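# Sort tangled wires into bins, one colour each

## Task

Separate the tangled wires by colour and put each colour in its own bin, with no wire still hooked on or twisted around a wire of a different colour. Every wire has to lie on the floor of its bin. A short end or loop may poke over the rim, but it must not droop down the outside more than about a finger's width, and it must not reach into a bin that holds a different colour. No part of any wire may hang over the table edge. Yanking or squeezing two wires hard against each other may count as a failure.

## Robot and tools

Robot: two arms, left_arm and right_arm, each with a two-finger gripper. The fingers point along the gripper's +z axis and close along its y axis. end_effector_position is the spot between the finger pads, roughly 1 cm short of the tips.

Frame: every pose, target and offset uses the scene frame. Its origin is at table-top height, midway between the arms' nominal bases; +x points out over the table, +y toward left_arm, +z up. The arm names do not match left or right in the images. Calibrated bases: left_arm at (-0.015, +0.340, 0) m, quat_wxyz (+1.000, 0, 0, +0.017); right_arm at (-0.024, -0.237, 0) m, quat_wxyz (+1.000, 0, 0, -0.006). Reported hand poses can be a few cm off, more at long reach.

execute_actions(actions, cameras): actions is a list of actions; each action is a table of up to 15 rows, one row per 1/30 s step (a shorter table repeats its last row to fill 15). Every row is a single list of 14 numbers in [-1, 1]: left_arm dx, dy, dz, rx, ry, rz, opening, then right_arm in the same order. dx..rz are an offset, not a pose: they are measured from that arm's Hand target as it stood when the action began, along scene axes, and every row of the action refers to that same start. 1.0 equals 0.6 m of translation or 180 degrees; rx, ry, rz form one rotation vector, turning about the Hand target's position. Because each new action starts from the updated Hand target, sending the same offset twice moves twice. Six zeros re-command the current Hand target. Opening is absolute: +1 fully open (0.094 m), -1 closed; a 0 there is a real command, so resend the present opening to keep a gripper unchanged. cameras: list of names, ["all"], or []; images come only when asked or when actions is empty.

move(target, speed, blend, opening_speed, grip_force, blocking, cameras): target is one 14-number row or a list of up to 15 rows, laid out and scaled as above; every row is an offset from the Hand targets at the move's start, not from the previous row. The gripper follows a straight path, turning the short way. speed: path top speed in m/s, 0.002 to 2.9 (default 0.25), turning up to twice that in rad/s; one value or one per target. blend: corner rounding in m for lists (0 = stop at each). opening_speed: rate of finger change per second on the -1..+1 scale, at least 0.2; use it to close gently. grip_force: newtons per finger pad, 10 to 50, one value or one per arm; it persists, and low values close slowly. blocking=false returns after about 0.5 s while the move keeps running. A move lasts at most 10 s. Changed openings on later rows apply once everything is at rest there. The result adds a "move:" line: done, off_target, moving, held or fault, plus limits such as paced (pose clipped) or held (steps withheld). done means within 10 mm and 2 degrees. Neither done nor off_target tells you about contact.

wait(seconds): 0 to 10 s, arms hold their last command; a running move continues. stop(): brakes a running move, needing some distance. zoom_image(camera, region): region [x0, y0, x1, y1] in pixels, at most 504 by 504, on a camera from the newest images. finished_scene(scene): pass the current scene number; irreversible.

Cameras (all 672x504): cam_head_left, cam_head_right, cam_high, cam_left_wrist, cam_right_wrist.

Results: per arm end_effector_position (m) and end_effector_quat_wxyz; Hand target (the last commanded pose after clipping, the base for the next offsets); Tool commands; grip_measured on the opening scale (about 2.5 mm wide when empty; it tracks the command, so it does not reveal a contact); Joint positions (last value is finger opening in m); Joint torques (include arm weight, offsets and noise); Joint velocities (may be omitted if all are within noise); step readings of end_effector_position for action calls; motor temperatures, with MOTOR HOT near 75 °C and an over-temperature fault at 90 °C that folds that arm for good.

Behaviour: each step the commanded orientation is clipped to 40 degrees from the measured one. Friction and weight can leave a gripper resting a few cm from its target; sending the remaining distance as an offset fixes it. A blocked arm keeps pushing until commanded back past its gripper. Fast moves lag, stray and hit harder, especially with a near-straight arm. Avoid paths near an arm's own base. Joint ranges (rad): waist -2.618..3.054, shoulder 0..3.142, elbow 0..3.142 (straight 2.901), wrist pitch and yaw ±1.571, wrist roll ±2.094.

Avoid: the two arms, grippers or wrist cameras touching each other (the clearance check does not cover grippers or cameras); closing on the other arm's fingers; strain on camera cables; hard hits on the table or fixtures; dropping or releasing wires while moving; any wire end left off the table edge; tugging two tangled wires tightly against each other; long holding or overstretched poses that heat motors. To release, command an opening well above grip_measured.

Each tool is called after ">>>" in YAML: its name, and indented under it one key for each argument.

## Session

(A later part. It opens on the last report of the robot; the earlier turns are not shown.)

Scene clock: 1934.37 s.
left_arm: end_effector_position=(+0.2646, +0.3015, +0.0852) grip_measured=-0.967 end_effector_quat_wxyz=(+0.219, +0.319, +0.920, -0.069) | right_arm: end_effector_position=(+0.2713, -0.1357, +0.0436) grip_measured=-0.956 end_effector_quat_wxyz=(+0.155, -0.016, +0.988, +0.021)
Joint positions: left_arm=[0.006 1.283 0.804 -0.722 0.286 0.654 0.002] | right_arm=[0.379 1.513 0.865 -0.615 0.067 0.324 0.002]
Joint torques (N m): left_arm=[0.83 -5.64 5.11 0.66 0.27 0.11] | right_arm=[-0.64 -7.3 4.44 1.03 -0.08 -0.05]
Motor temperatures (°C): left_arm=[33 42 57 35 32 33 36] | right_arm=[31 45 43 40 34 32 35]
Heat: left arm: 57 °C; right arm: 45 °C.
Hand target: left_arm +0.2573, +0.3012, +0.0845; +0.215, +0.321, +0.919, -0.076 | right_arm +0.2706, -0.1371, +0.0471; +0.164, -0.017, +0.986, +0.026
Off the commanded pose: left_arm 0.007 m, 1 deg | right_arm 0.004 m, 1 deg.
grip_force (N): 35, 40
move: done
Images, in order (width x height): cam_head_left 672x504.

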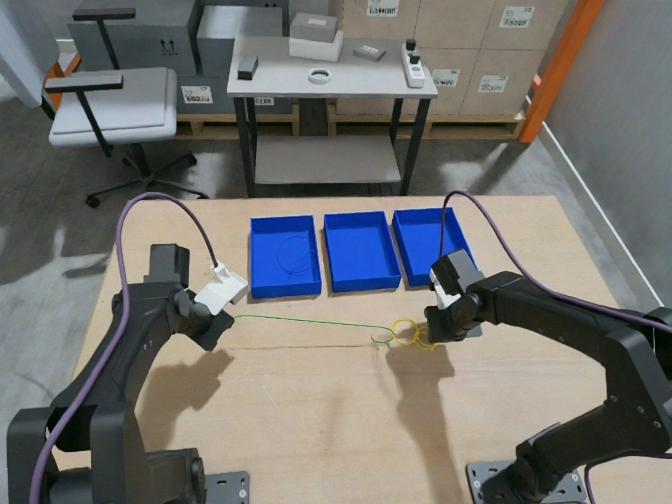

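One hook left; ~5 cm tail.

>>> move:
  target: [-0.01,0.03,0.0,0,0,0,-1,0.0,-0.08,-0.01,0,0,0,-0.99]
  speed: 0.04
  cameras: ["cam_head_left","cam_left_wrist"]

>>> zoom_image:
  camera: "cam_head_left"
  region: [240, 260, 480, 400]

Scene clock: 1941.67 s.
left_arm: end_effector_position=(+0.2584, +0.3205, +0.0850) grip_measured=-0.967 end_effector_quat_wxyz=(+0.218, +0.319, +0.920, -0.068) | right_arm: end_effector_position=(+0.2710, -0.1845, +0.0378) grip_measured=-0.956 end_effector_quat_wxyz=(+0.154, -0.016, +0.988, +0.021)
Joint positions: left_arm=[0.095 1.272 0.799 -0.755 0.314 0.742 0.002] | right_arm=[0.19 1.47 0.801 -0.59 0.008 0.146 0.002]
Joint torques (N m): left_arm=[0.64 -5.44 5.11 0.58 0.32 0.1] | right_arm=[-0.54 -6.76 4.42 1.06 -0.12 -0.06]
Motor temperatures (°C): left_arm=[33 42 56 35 32 33 36] | right_arm=[31 43 43 40 34 32 35]
Heat: left arm: 56 °C; right arm: 43 °C.
Hand target: left_arm +0.2513, +0.3192, +0.0845; +0.215, +0.321, +0.919, -0.076 | right_arm +0.2706, -0.1851, +0.0410; +0.164, -0.016, +0.986, +0.026
Off the commanded pose: left_arm 0.007 m, 1 deg | right_arm 0.003 m, 1 deg.
grip_force (N): 35, 40
move: done
Images, in order (width x height): cam_head_left 672x504, cam_left_wrist 672x504.

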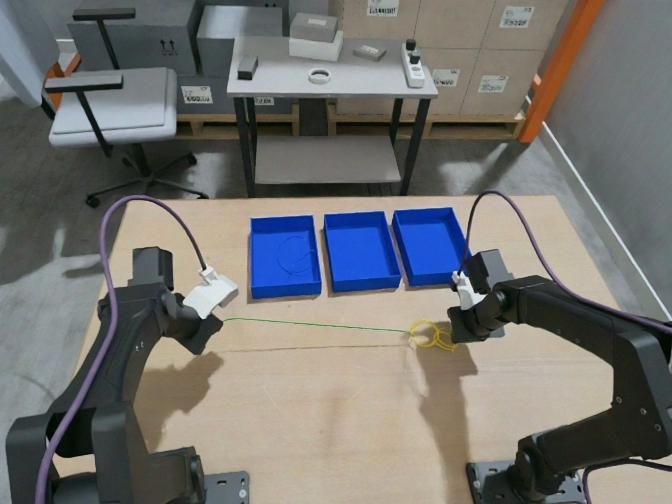

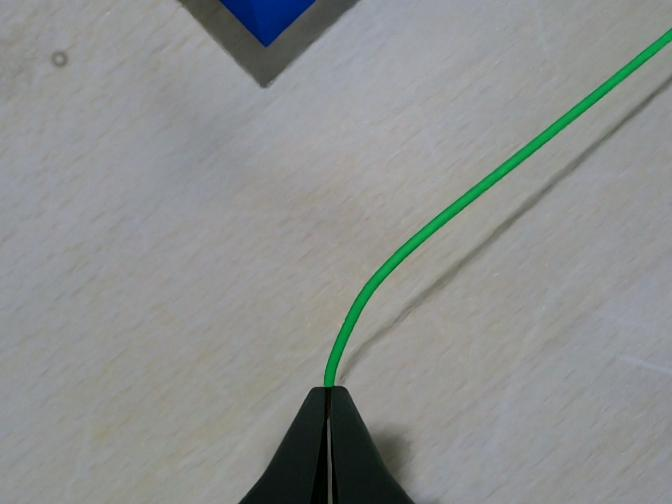

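Scaled by 2.100 from the camera's 672x504 image, which has a finer 960x720 frame.

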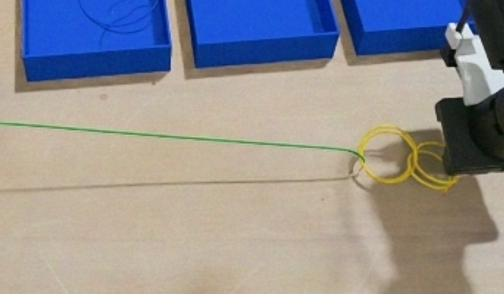

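>>> move:
  target: [-0.01,0.02,0.0,0,0,0,-1,0.0,-0.05,0.0,0,0,0,-0.99]
  speed: 0.04
  cameras: ["cam_head_left"]

>>> zoom_image:
  camera: "cam_head_left"
  region: [240, 260, 480, 400]

Scene clock: 1950.37 s.
left_arm: end_effector_position=(+0.2527, +0.3339, +0.0849) grip_measured=-0.967 end_effector_quat_wxyz=(+0.217, +0.318, +0.920, -0.066) | right_arm: end_effector_position=(+0.2726, -0.2158, +0.0385) grip_measured=-0.956 end_effector_quat_wxyz=(+0.157, -0.015, +0.987, +0.020)
Joint positions: left_arm=[0.159 1.261 0.794 -0.78 0.329 0.805 0.002] | right_arm=[0.064 1.456 0.79 -0.589 -0.028 0.027 0.002]
Joint torques (N m): left_arm=[0.77 -5.27 5.23 0.55 0.36 0.11] | right_arm=[-0.43 -6.63 4.44 0.99 -0.21 -0.08]
Motor temperatures (°C): left_arm=[33 42 56 35 32 33 36] | right_arm=[31 43 42 40 34 32 35]
Heat: left arm: 56 °C; right arm: 43 °C.
Hand target: left_arm +0.2454, +0.3312, +0.0846; +0.215, +0.321, +0.919, -0.076 | right_arm +0.2707, -0.2151, +0.0412; +0.165, -0.016, +0.986, +0.026
Off the commanded pose: left_arm 0.008 m, 1 deg | right_arm 0.003 m, 1 deg.
grip_force (N): 35, 40
move: done
Images, in order (width x height): cam_head_left 672x504.

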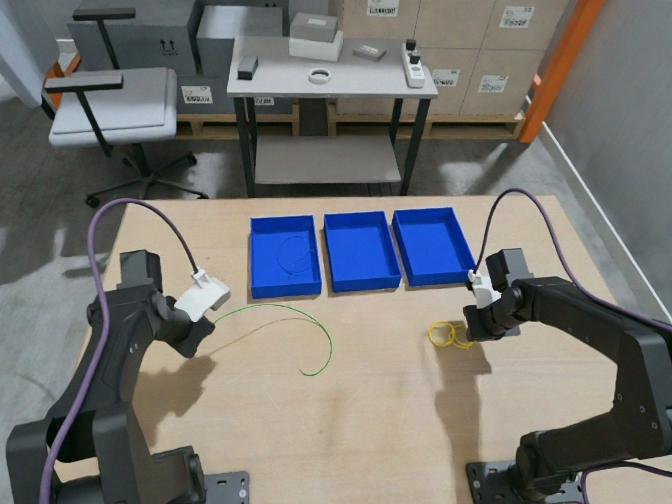

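Scaled by 2.100 from the camera's 672x504 image, which has a finer 960x720 frame.

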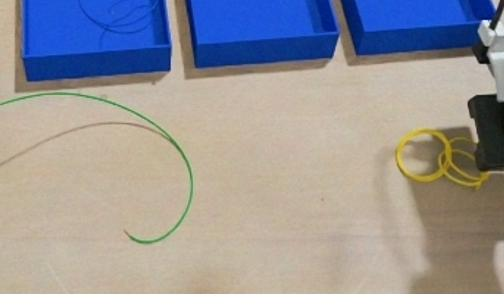

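>>> move:
  target:
    - [0,0,0.0,0,0,0,-1,0.0,0,0.33,0,0,0,-0.99]
    - [0,0,0.0,0,0,0,-1,0.30,0.03,0.33,0,0,0,-0.99]
    - [0,0,0.0,0,0,0,-1,0.30,0.03,0.16,0,0,0,-0.99]
  speed: 0.15
  blend: [0.03,0.03,0]
  cameras: ["cam_head_left","cam_right_wrist","cam_high"]

Scene clock: 1970.03 s.
left_arm: end_effector_position=(+0.2526, +0.3339, +0.0848) grip_measured=-0.967 end_effector_quat_wxyz=(+0.217, +0.318, +0.920, -0.066) | right_arm: end_effector_position=(+0.4522, -0.2017, +0.1231) grip_measured=-0.956 end_effector_quat_wxyz=(+0.147, -0.015, +0.989, +0.021)
Joint positions: left_arm=[0.159 1.261 0.794 -0.78 0.329 0.805 0.002] | right_arm=[0.073 2.097 1.919 -1.097 -0.029 0.035 0.002]
Joint torques (N m): left_arm=[0.64 -5.37 5.19 0.58 0.34 0.09] | right_arm=[0.59 -14.22 4.83 1.01 -0.13 0.07]
Motor temperatures (°C): left_arm=[33 41 56 35 32 33 36] | right_arm=[31 42 43 40 34 32 35]
Heat: left arm: 56 °C; right arm: 43 °C.
Hand target: left_arm +0.2453, +0.3312, +0.0845; +0.215, +0.321, +0.919, -0.076 | right_arm +0.4507, -0.1972, +0.1372; +0.165, -0.016, +0.986, +0.026
Off the commanded pose: left_arm 0.008 m, 1 deg | right_arm 0.015 m, 2 deg.
grip_force (N): 35, 40
move: off_target (right_arm)
Images, in order (width x height): cam_head_left 672x504, cam_high 672x504, cam_right_wrist 672x504.

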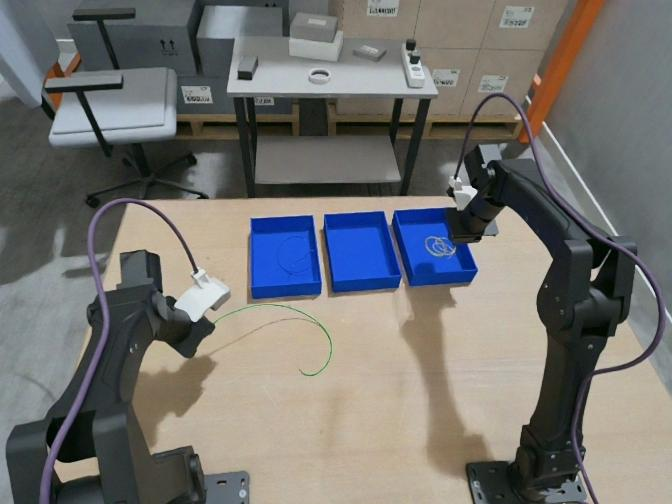

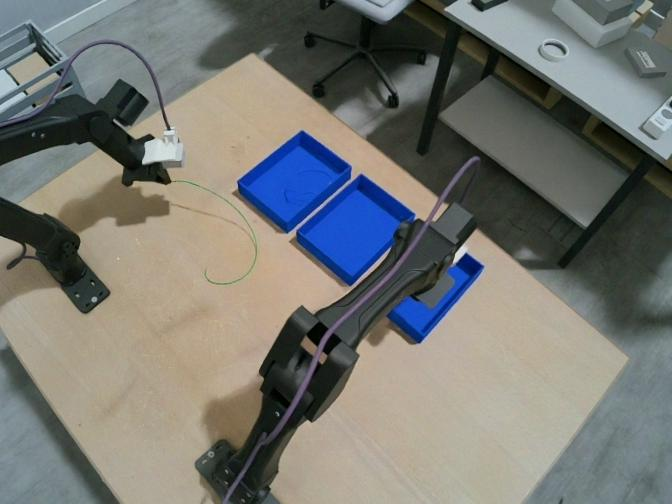

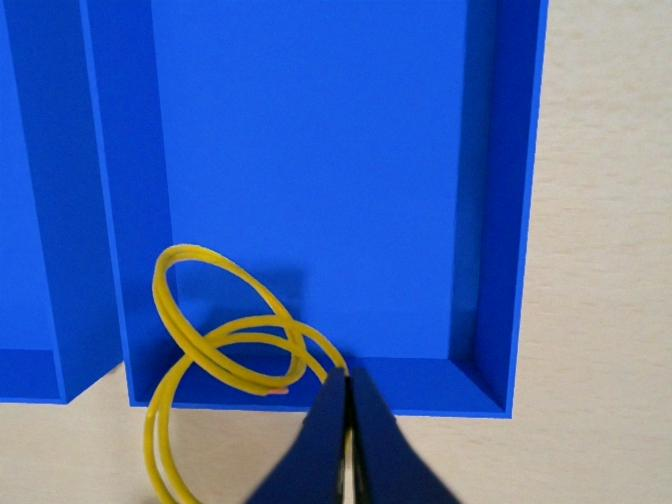

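>>> move:
  target:
    - [0,0,0.0,0,0,0,-1,0.11,-0.035,0,0,0,0,-0.99]
    - [0,0,0.0,0,0,0,-1,0.11,-0.035,-0.165,0,0,0,-0.99]
  speed: 0.1
  cameras: ["cam_head_left","cam_right_wrist"]

Scene clock: 1979.17 s.
left_arm: end_effector_position=(+0.2526, +0.3339, +0.0848) grip_measured=-0.967 end_effector_quat_wxyz=(+0.217, +0.318, +0.920, -0.066) | right_arm: end_effector_position=(+0.5115, -0.2189, +0.0270) grip_measured=-0.957 end_effector_quat_wxyz=(+0.143, -0.014, +0.989, +0.022)
Joint positions: left_arm=[0.159 1.261 0.794 -0.78 0.329 0.805 0.002] | right_arm=[0.03 2.398 2.038 -0.924 -0.042 -0.003 0.002]
Joint torques (N m): left_arm=[0.53 -5.35 5.08 0.64 0.36 0.13] | right_arm=[-0.13 -15.39 4.56 1.24 -0.19 -0.06]
Motor temperatures (°C): left_arm=[33 41 56 35 32 33 36] | right_arm=[31 44 43 40 34 32 35]
Heat: left arm: 56 °C; right arm: 44 °C.
Hand target: left_arm +0.2453, +0.3312, +0.0845; +0.215, +0.321, +0.919, -0.076 | right_arm +0.5166, -0.2180, +0.0380; +0.164, -0.016, +0.986, +0.026
Off the commanded pose: left_arm 0.008 m, 1 deg | right_arm 0.012 m, 3 deg.
grip_force (N): 35, 40
move: off_target (right_arm)
Images, in order (width x height): cam_head_left 672x504, cam_right_wrist 672x504.

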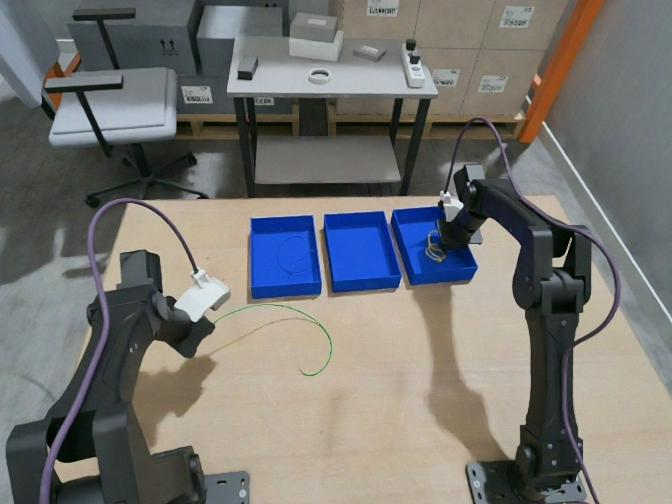

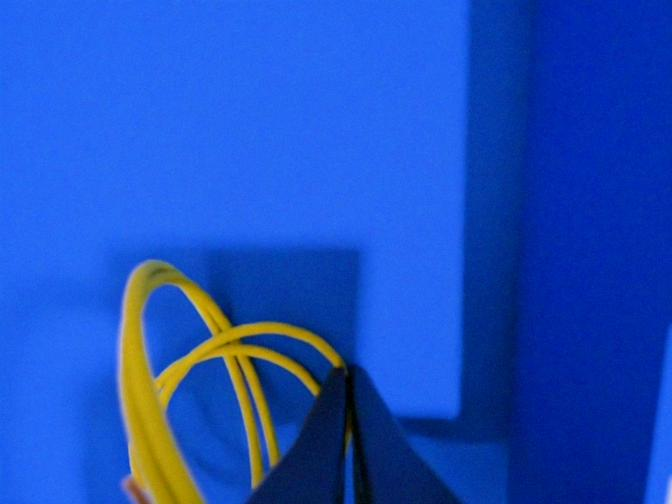

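>>> move:
  target:
    - [0,0,0.0,0,0,0,-1,0,0,0,0,0,0,-0.75]
    - [0,0,0.0,0,0,0,-1,0,0,0.15,0,0,0,-0.75]
    - [0,0,0.0,0,0,0,-1,-0.12,0.02,0.2,0,0,0,-0.75]
  speed: 0.08
  opening_speed: 0.4
  cameras: ["cam_right_wrist","cam_head_left"]

>>> zoom_image:
  camera: "cam_head_left"
  region: [200, 200, 500, 400]

Scene clock: 1991.53 s.
left_arm: end_effector_position=(+0.2526, +0.3339, +0.0848) grip_measured=-0.967 end_effector_quat_wxyz=(+0.217, +0.318, +0.920, -0.066) | right_arm: end_effector_position=(+0.4469, -0.2093, +0.1462) grip_measured=-0.752 end_effector_quat_wxyz=(+0.149, -0.016, +0.988, +0.025)
Joint positions: left_arm=[0.159 1.261 0.794 -0.78 0.329 0.805 0.002] | right_arm=[0.053 2.076 1.978 -1.172 -0.042 0.016 0.012]
Joint torques (N m): left_arm=[0.64 -5.46 5.03 0.6 0.34 0.11] | right_arm=[0.58 -13.74 4.66 1.02 -0.07 0.06]
Motor temperatures (°C): left_arm=[33 40 56 35 32 33 36] | right_arm=[31 50 43 40 34 32 35]
Heat: left arm: 56 °C; right arm: 50 °C.
Hand target: left_arm +0.2453, +0.3312, +0.0845; +0.215, +0.321, +0.919, -0.076 | right_arm +0.4446, -0.2060, +0.1581; +0.165, -0.016, +0.986, +0.026
Off the commanded pose: left_arm 0.008 m, 1 deg | right_arm 0.012 m, 2 deg.
grip_force (N): 35, 40
move: off_target (right_arm)
Images, in order (width x height): cam_head_left 672x504, cam_right_wrist 672x504.

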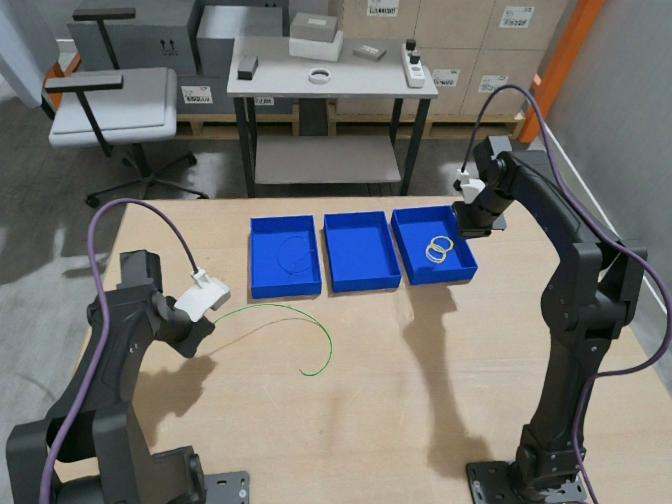

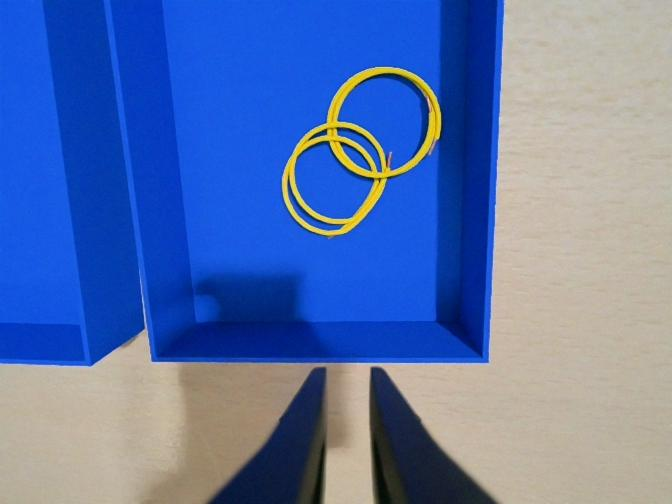

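Scaled by 1.680 from the camera's 672x504 image, which has a finer 960x720 frame.

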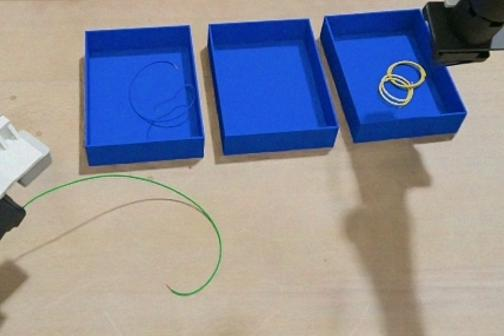

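>>> move:
  target: [0.08,-0.03,0.28,0,0,0,-1,-0.15,-0.05,0.05,0,0,0,-0.75]
  speed: 0.12
  cameras: ["cam_left_wrist","cam_head_left","cam_high"]

Scene clock: 2029.90 s.
left_arm: end_effector_position=(+0.2955, +0.3164, +0.2512) grip_measured=-0.967 end_effector_quat_wxyz=(+0.222, +0.321, +0.918, -0.070) | right_arm: end_effector_position=(+0.3622, -0.2363, +0.1841) grip_measured=-0.752 end_effector_quat_wxyz=(+0.163, -0.015, +0.986, +0.021)
Joint positions: left_arm=[0.064 1.454 1.609 -1.367 0.31 0.715 0.002] | right_arm=[-0.013 1.712 1.635 -1.169 -0.053 -0.046 0.012]
Joint torques (N m): left_arm=[-0.77 -4.52 6.71 0.55 0.21 -0.06] | right_arm=[-0.47 -9.73 4.71 0.82 -0.23 -0.08]
Motor temperatures (°C): left_arm=[33 40 56 35 32 33 36] | right_arm=[31 55 42 39 34 32 34]
Heat: left arm: 56 °C; right arm: 55 °C.
Hand target: left_arm +0.2933, +0.3133, +0.2525; +0.215, +0.321, +0.919, -0.076 | right_arm +0.3546, -0.2361, +0.1881; +0.165, -0.016, +0.986, +0.026
Off the commanded pose: left_arm 0.004 m, 1 deg | right_arm 0.009 m, 1 deg.
grip_force (N): 35, 40
move: done
Images, in order (width x height): cam_head_left 672x504, cam_high 672x504, cam_left_wrist 672x504.

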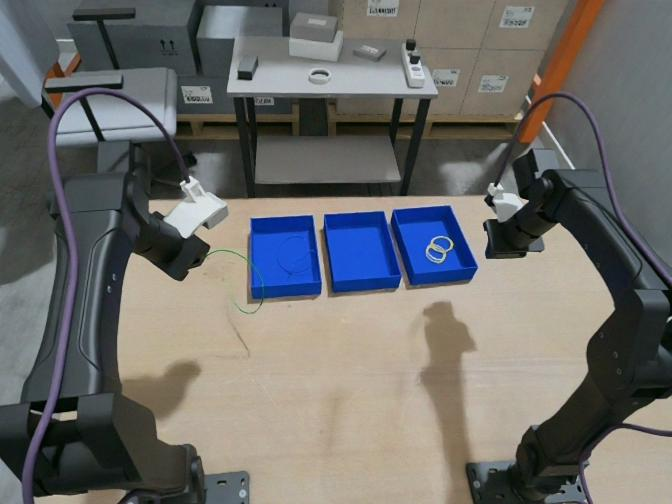

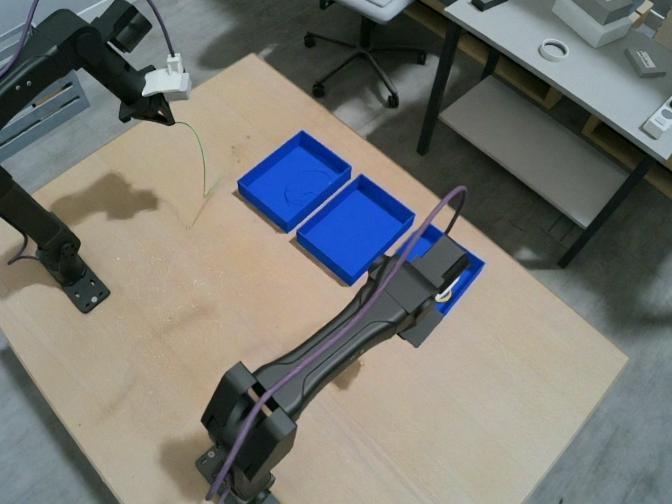

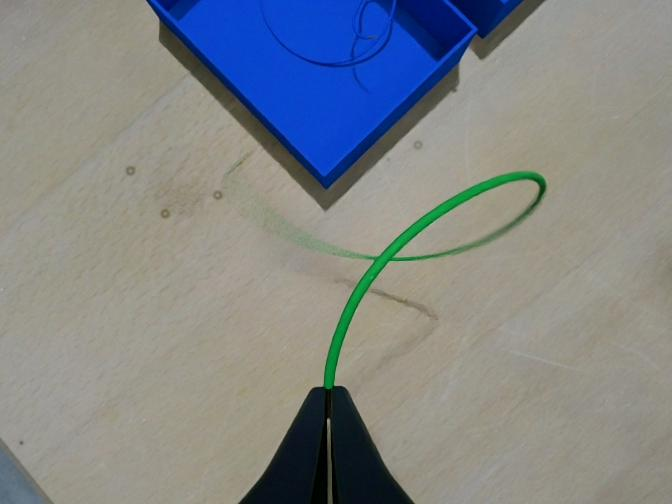

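>>> move:
  target:
    - [0.2,-0.47,0.1,0,0,0,-1,-0.0,0.0,0.0,0,0,0,-0.75]
  speed: 0.12
  cameras: ["cam_left_wrist","cam_head_left","cam_high"]

>>> zoom_image:
  camera: "cam_head_left"
  region: [270, 170, 430, 320]

>>> zoom_image:
  camera: "cam_high"
  region: [240, 100, 440, 300]

Scene clock: 2048.90 s.
left_arm: end_effector_position=(+0.4076, +0.0356, +0.3137) grip_measured=-0.967 end_effector_quat_wxyz=(+0.323, +0.312, +0.887, -0.109) | right_arm: end_effector_position=(+0.3622, -0.2363, +0.1841) grip_measured=-0.752 end_effector_quat_wxyz=(+0.163, -0.015, +0.986, +0.021)
Joint positions: left_arm=[-0.649 2.266 2.848 -1.458 0.032 0.051 0.002] | right_arm=[-0.013 1.712 1.635 -1.169 -0.053 -0.046 0.012]
Joint torques (N m): left_arm=[-0.2 -9.89 6.16 1.47 0.02 -0.1] | right_arm=[-0.47 -9.74 4.74 0.82 -0.24 -0.08]
Motor temperatures (°C): left_arm=[33 41 57 35 32 33 36] | right_arm=[31 52 42 39 34 32 34]
Heat: left arm: 57 °C; right arm: 52 °C.
Hand target: left_arm +0.4133, +0.0313, +0.3128; +0.215, +0.321, +0.919, -0.076 | right_arm +0.3546, -0.2361, +0.1881; +0.165, -0.016, +0.986, +0.026
Off the commanded pose: left_arm 0.007 m, 13 deg | right_arm 0.009 m, 1 deg.
elbow stopped short (left arm): the move would have taken joint 3 (elbow) straighter than the controller allows.
grip_force (N): 35, 40
move: off_target (left_arm)
Images, in order (width x height): cam_head_left 672x504, cam_high 672x504, cam_left_wrist 672x504.

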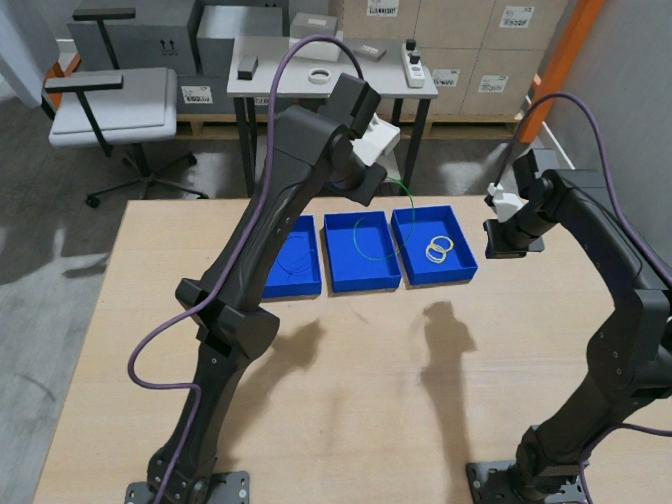

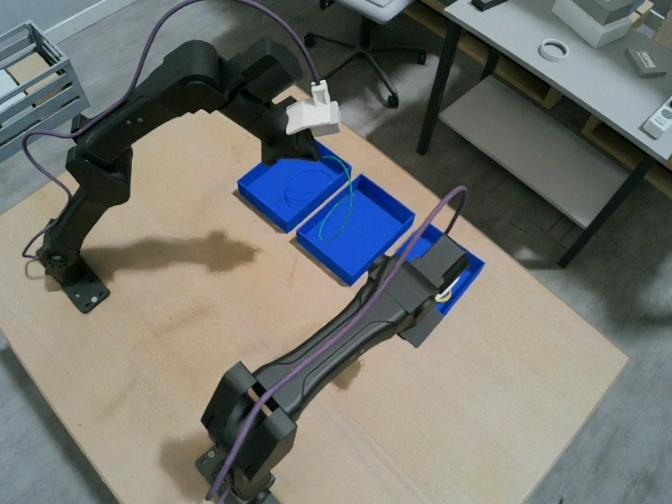

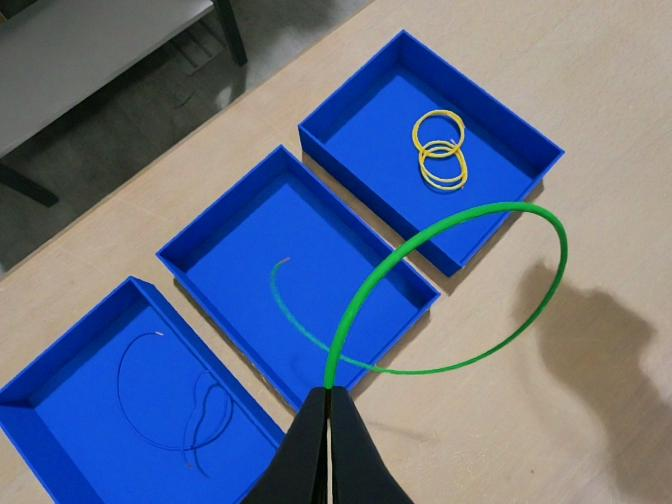

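Scaled by 3.150 from the camera's 672x504 image, which has a finer 960x720 frame.

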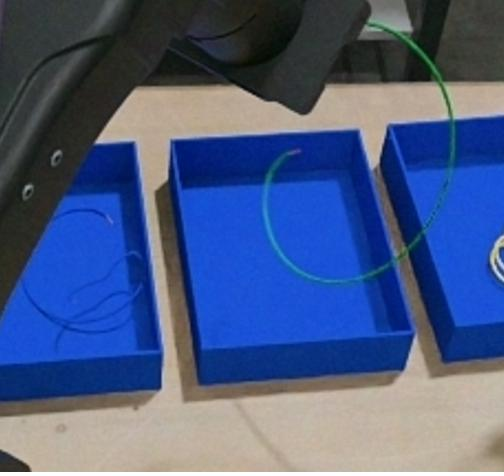

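Scaled by 2.520 from the camera's 672x504 image, which has a finer 960x720 frame.

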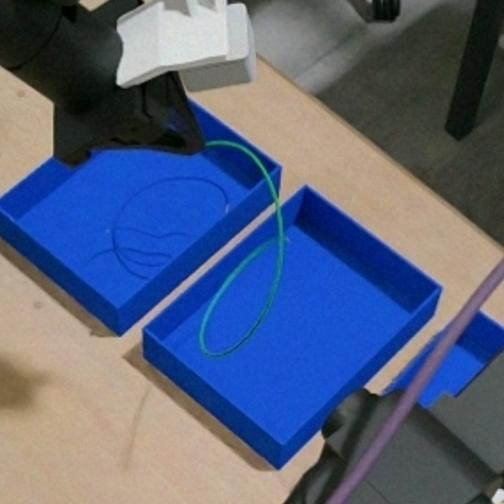

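>>> move:
  target:
    - [0.03,0.06,-0.22,0,0,0,-1,-0.0,0.0,0.0,0,0,0,-0.75]
  speed: 0.1
  cameras: ["cam_left_wrist","cam_head_left","cam_high"]

>>> zoom_image:
  camera: "cam_head_left"
  region: [270, 170, 430, 320]

>>> zoom_image:
  camera: "cam_high"
  region: [240, 100, 440, 300]

Scene clock: 2069.03 s.
left_arm: end_effector_position=(+0.4288, +0.0668, +0.1844) grip_measured=-0.967 end_effector_quat_wxyz=(+0.215, +0.318, +0.920, -0.074) | right_arm: end_effector_position=(+0.3622, -0.2363, +0.1841) grip_measured=-0.752 end_effector_quat_wxyz=(+0.163, -0.015, +0.986, +0.021)
Joint positions: left_arm=[-0.568 2.175 2.23 -1.171 0.057 0.118 0.002] | right_arm=[-0.013 1.712 1.635 -1.169 -0.053 -0.046 0.012]
Joint torques (N m): left_arm=[0.5 -11.9 5.08 1.11 0.13 0.11] | right_arm=[-0.47 -9.73 4.72 0.82 -0.25 -0.07]
Motor temperatures (°C): left_arm=[33 42 57 37 32 33 36] | right_arm=[31 51 42 39 34 32 34]
Heat: left arm: 57 °C; right arm: 51 °C.
Hand target: left_arm +0.4312, +0.0672, +0.1806; +0.215, +0.321, +0.919, -0.076 | right_arm +0.3546, -0.2361, +0.1881; +0.165, -0.016, +0.986, +0.026
Off the commanded pose: left_arm 0.004 m, 0 deg | right_arm 0.009 m, 1 deg.
grip_force (N): 35, 40
move: done
Images, in order (width x height): cam_head_left 672x504, cam_high 672x504, cam_left_wrist 672x504.

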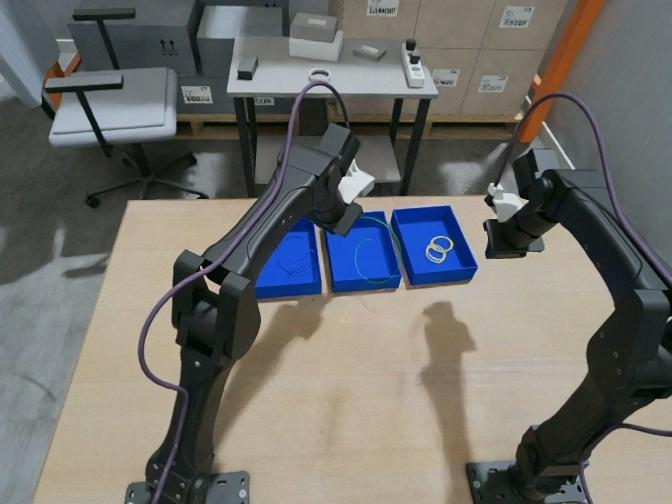

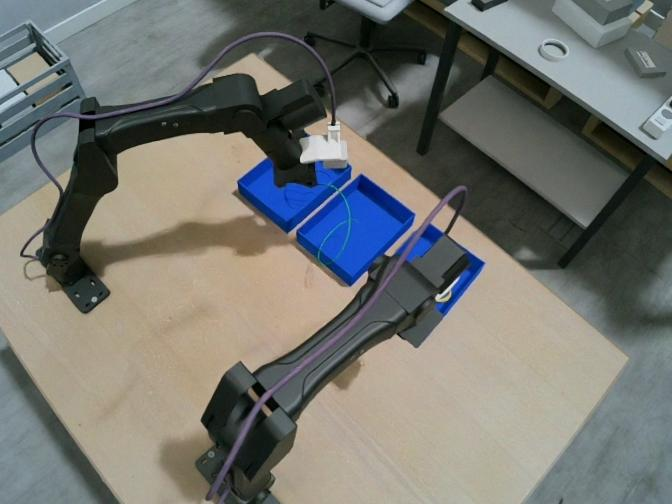

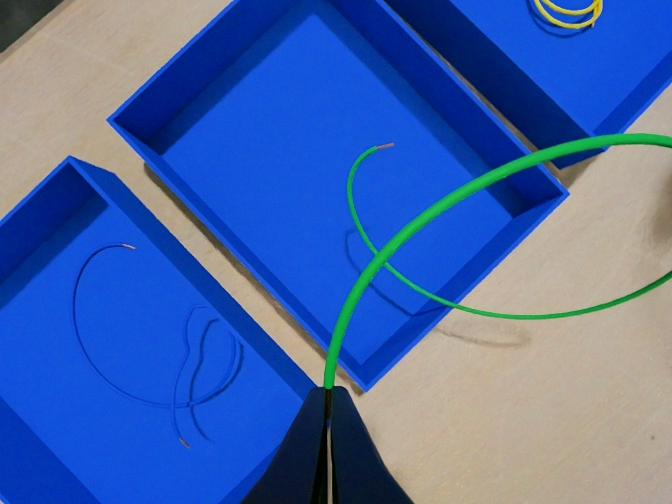

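Scaled by 3.150 from the camera's 672x504 image, which has a finer 960x720 frame.

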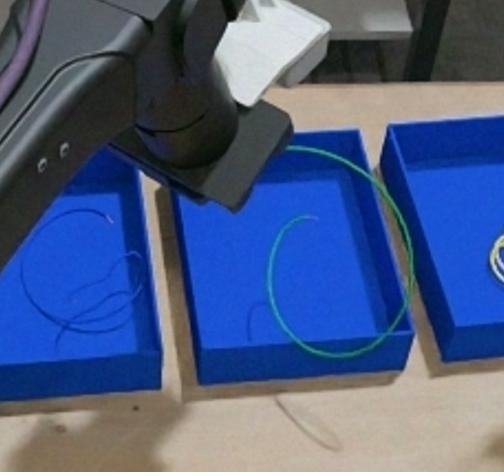

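Scaled by 2.520 from the camera's 672x504 image, which has a finer 960x720 frame.

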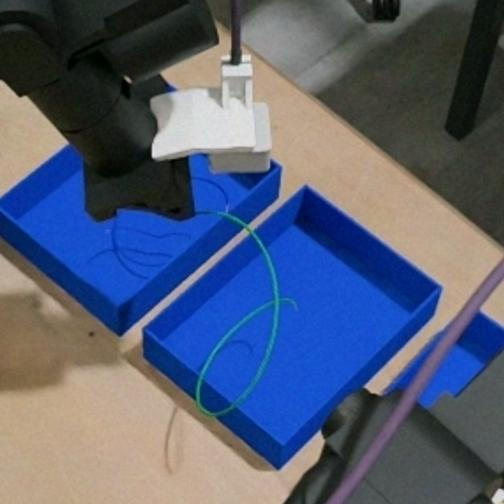

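>>> move:
  target:
    - [0.1,-0.02,0,0,0,0,-1,-0.0,0.0,0.0,0,0,0,-0.75]
    - [0.1,-0.025,-0.16,0,0,0,-1,-0.0,0.0,0.0,0,0,0,-0.75]
  speed: 0.08
  blend: 0.01
  cameras: ["cam_left_wrist","cam_head_left","cam_high"]

>>> zoom_image:
  camera: "cam_head_left"
  region: [270, 170, 430, 320]

>>> zoom_image:
  camera: "cam_high"
  region: [240, 100, 440, 300]

Scene clock: 2085.70 s.
left_arm: end_effector_position=(+0.4889, +0.0537, +0.0684) grip_measured=-0.967 end_effector_quat_wxyz=(+0.197, +0.318, +0.925, -0.071) | right_arm: end_effector_position=(+0.3622, -0.2363, +0.1841) grip_measured=-0.752 end_effector_quat_wxyz=(+0.163, -0.015, +0.986, +0.021)
Joint positions: left_arm=[-0.53 2.472 2.291 -0.974 0.074 0.153 0.002] | right_arm=[-0.013 1.712 1.635 -1.169 -0.053 -0.046 0.012]
Joint torques (N m): left_arm=[0.01 -17.4 5.12 1.07 0.11 0.05] | right_arm=[-0.47 -9.73 4.74 0.82 -0.24 -0.08]
Motor temperatures (°C): left_arm=[33 46 56 36 32 33 36] | right_arm=[31 50 42 39 34 32 34]
Heat: left arm: 56 °C; right arm: 50 °C.
Hand target: left_arm +0.4912, +0.0523, +0.0847; +0.215, +0.321, +0.919, -0.076 | right_arm +0.3546, -0.2361, +0.1881; +0.165, -0.016, +0.986, +0.026
Off the commanded pose: left_arm 0.016 m, 2 deg | right_arm 0.009 m, 1 deg.
elbow stopped short (left arm): the move would have taken joint 3 (elbow) straighter than the controller allows.
grip_force (N): 35, 40
move: off_target (left_arm)
Images, in order (width x height): cam_head_left 672x504, cam_high 672x504, cam_left_wrist 672x504.

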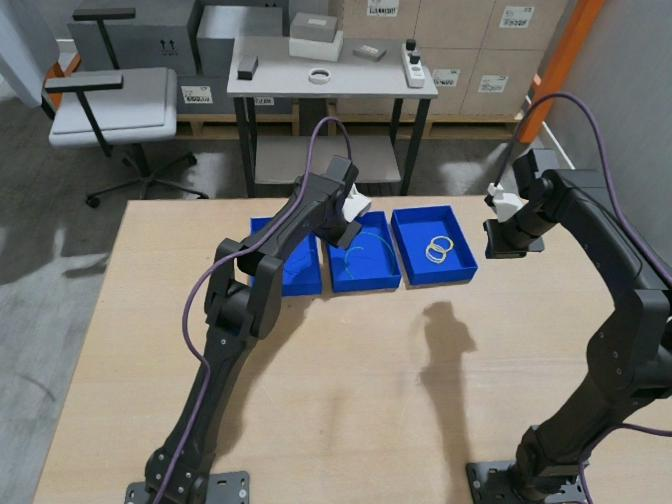

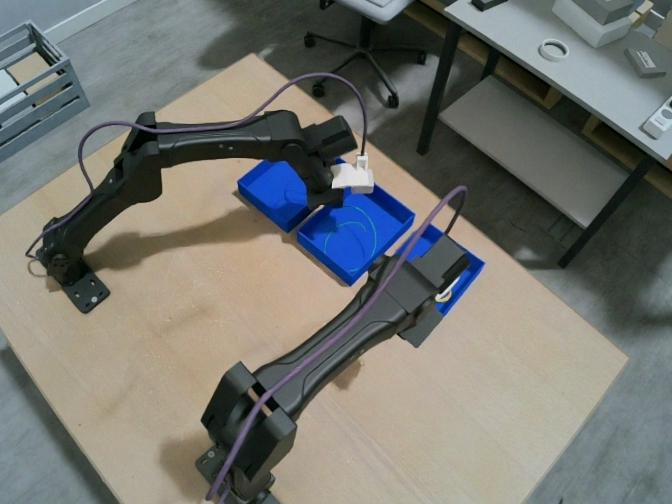

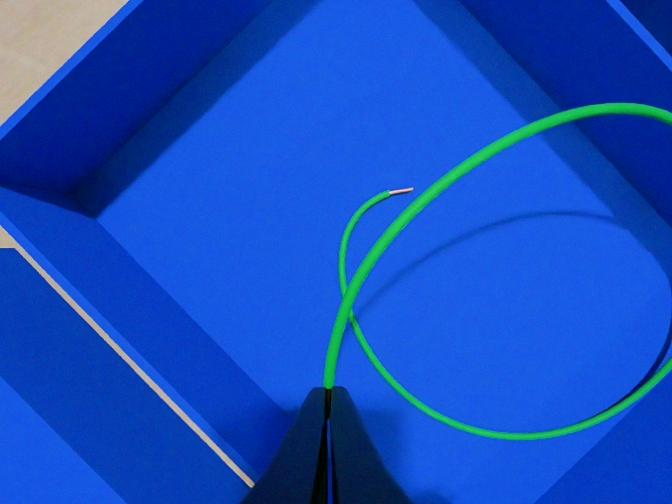

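Scaled by 3.150 from the camera's 672x504 image, which has a finer 960x720 frame.

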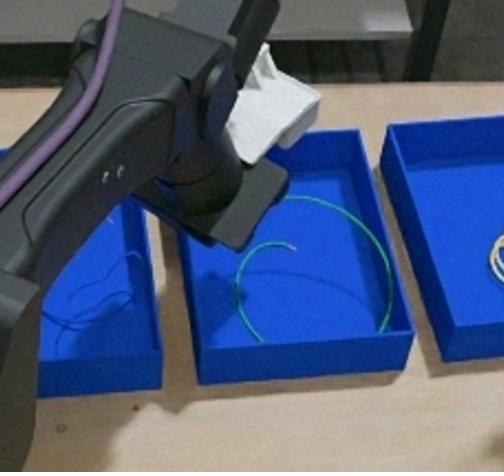

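Scaled by 2.520 from the camera's 672x504 image, which has a finer 960x720 frame.

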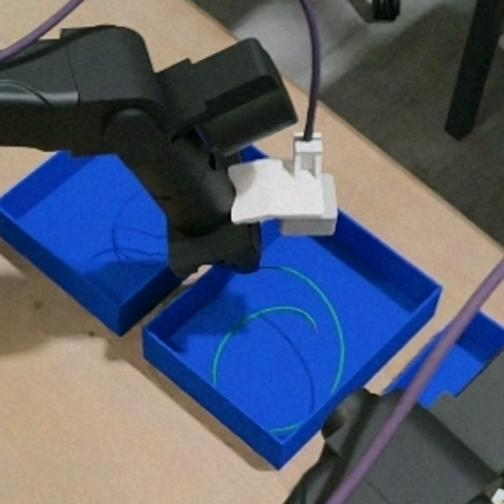

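>>> move:
  target:
    - [0.0,-0.025,-0.05,0,0,0,-1,-0.0,0.0,0.0,0,0,0,-0.75]
    - [0.0,-0.025,-0.05,0,0,0,-0.75,-0.0,0.0,0.0,0,0,0,-0.75]
    - [-0.02,0,0.15,0,0,0,-0.75,-0.0,0.0,0.0,0,0,0,-0.75]
    - [-0.1,0.2,0.25,0,0,0,-0.75,-0.0,0.0,0.0,0,0,0,-0.75]
  speed: [0.06,0.06,0.08,0.15]
  opening_speed: 0.5
  cameras: ["cam_left_wrist","cam_head_left","cam_high"]

>>> zoom_image:
  camera: "cam_head_left"
  region: [240, 180, 500, 320]

Scene clock: 2107.10 s.
left_arm: end_effector_position=(+0.4356, +0.1732, +0.2282) grip_measured=-0.753 end_effector_quat_wxyz=(+0.210, +0.315, +0.923, -0.072) | right_arm: end_effector_position=(+0.3622, -0.2363, +0.1841) grip_measured=-0.752 end_effector_quat_wxyz=(+0.163, -0.015, +0.986, +0.021)
Joint positions: left_arm=[-0.334 2.084 2.28 -1.345 0.152 0.325 0.012] | right_arm=[-0.013 1.712 1.635 -1.169 -0.053 -0.046 0.012]
Joint torques (N m): left_arm=[0.03 -13.04 4.81 0.95 0.16 0.07] | right_arm=[-0.47 -9.74 4.72 0.82 -0.24 -0.07]
Motor temperatures (°C): left_arm=[33 53 55 36 32 33 36] | right_arm=[31 50 42 38 34 32 34]
Heat: left arm: 55 °C; right arm: 50 °C.
Hand target: left_arm +0.4312, +0.1722, +0.2346; +0.215, +0.321, +0.919, -0.076 | right_arm +0.3546, -0.2361, +0.1881; +0.165, -0.016, +0.986, +0.026
Off the commanded pose: left_arm 0.008 m, 1 deg | right_arm 0.009 m, 1 deg.
elbow stopped short (left arm): the move would have taken joint 3 (elbow) straighter than the controller allows.
grip_force (N): 35, 40
move: done
Images, in order (width x height): cam_head_left 672x504, cam_high 672x504, cam_left_wrist 672x504.

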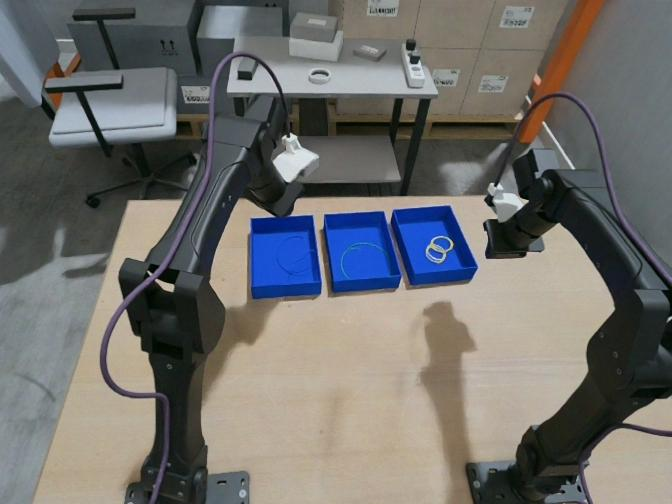

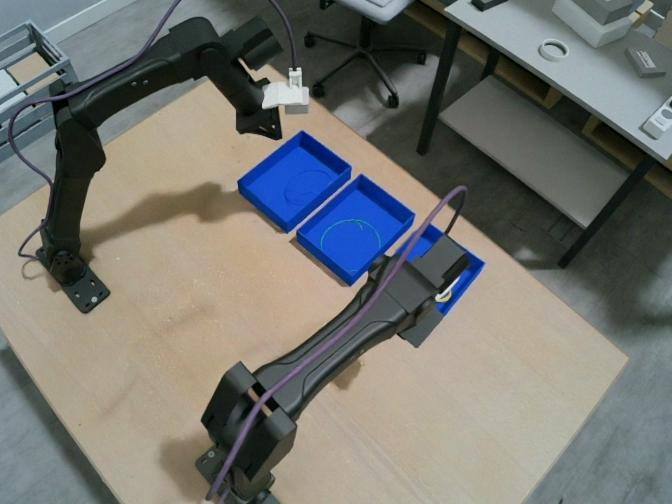

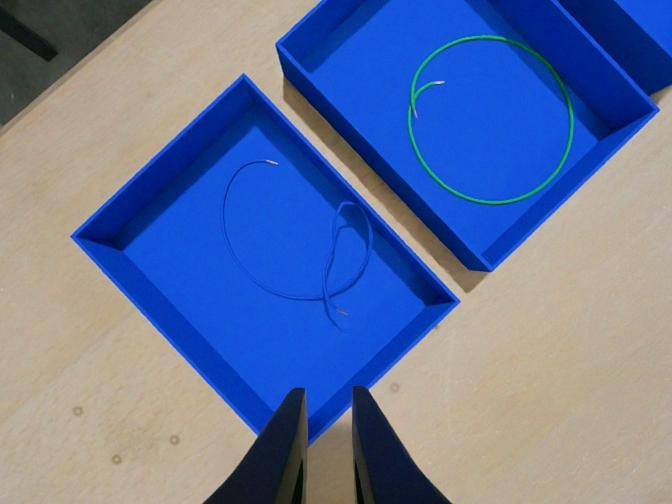

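Scaled by 1.938 from the camera's 672x504 image, which has a finer 960x720 frame.

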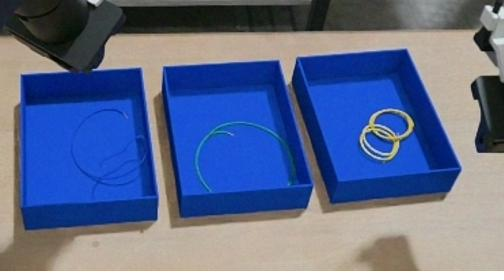

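>>> finished_scene:
  scene: 1

The scene is finished: the task was done.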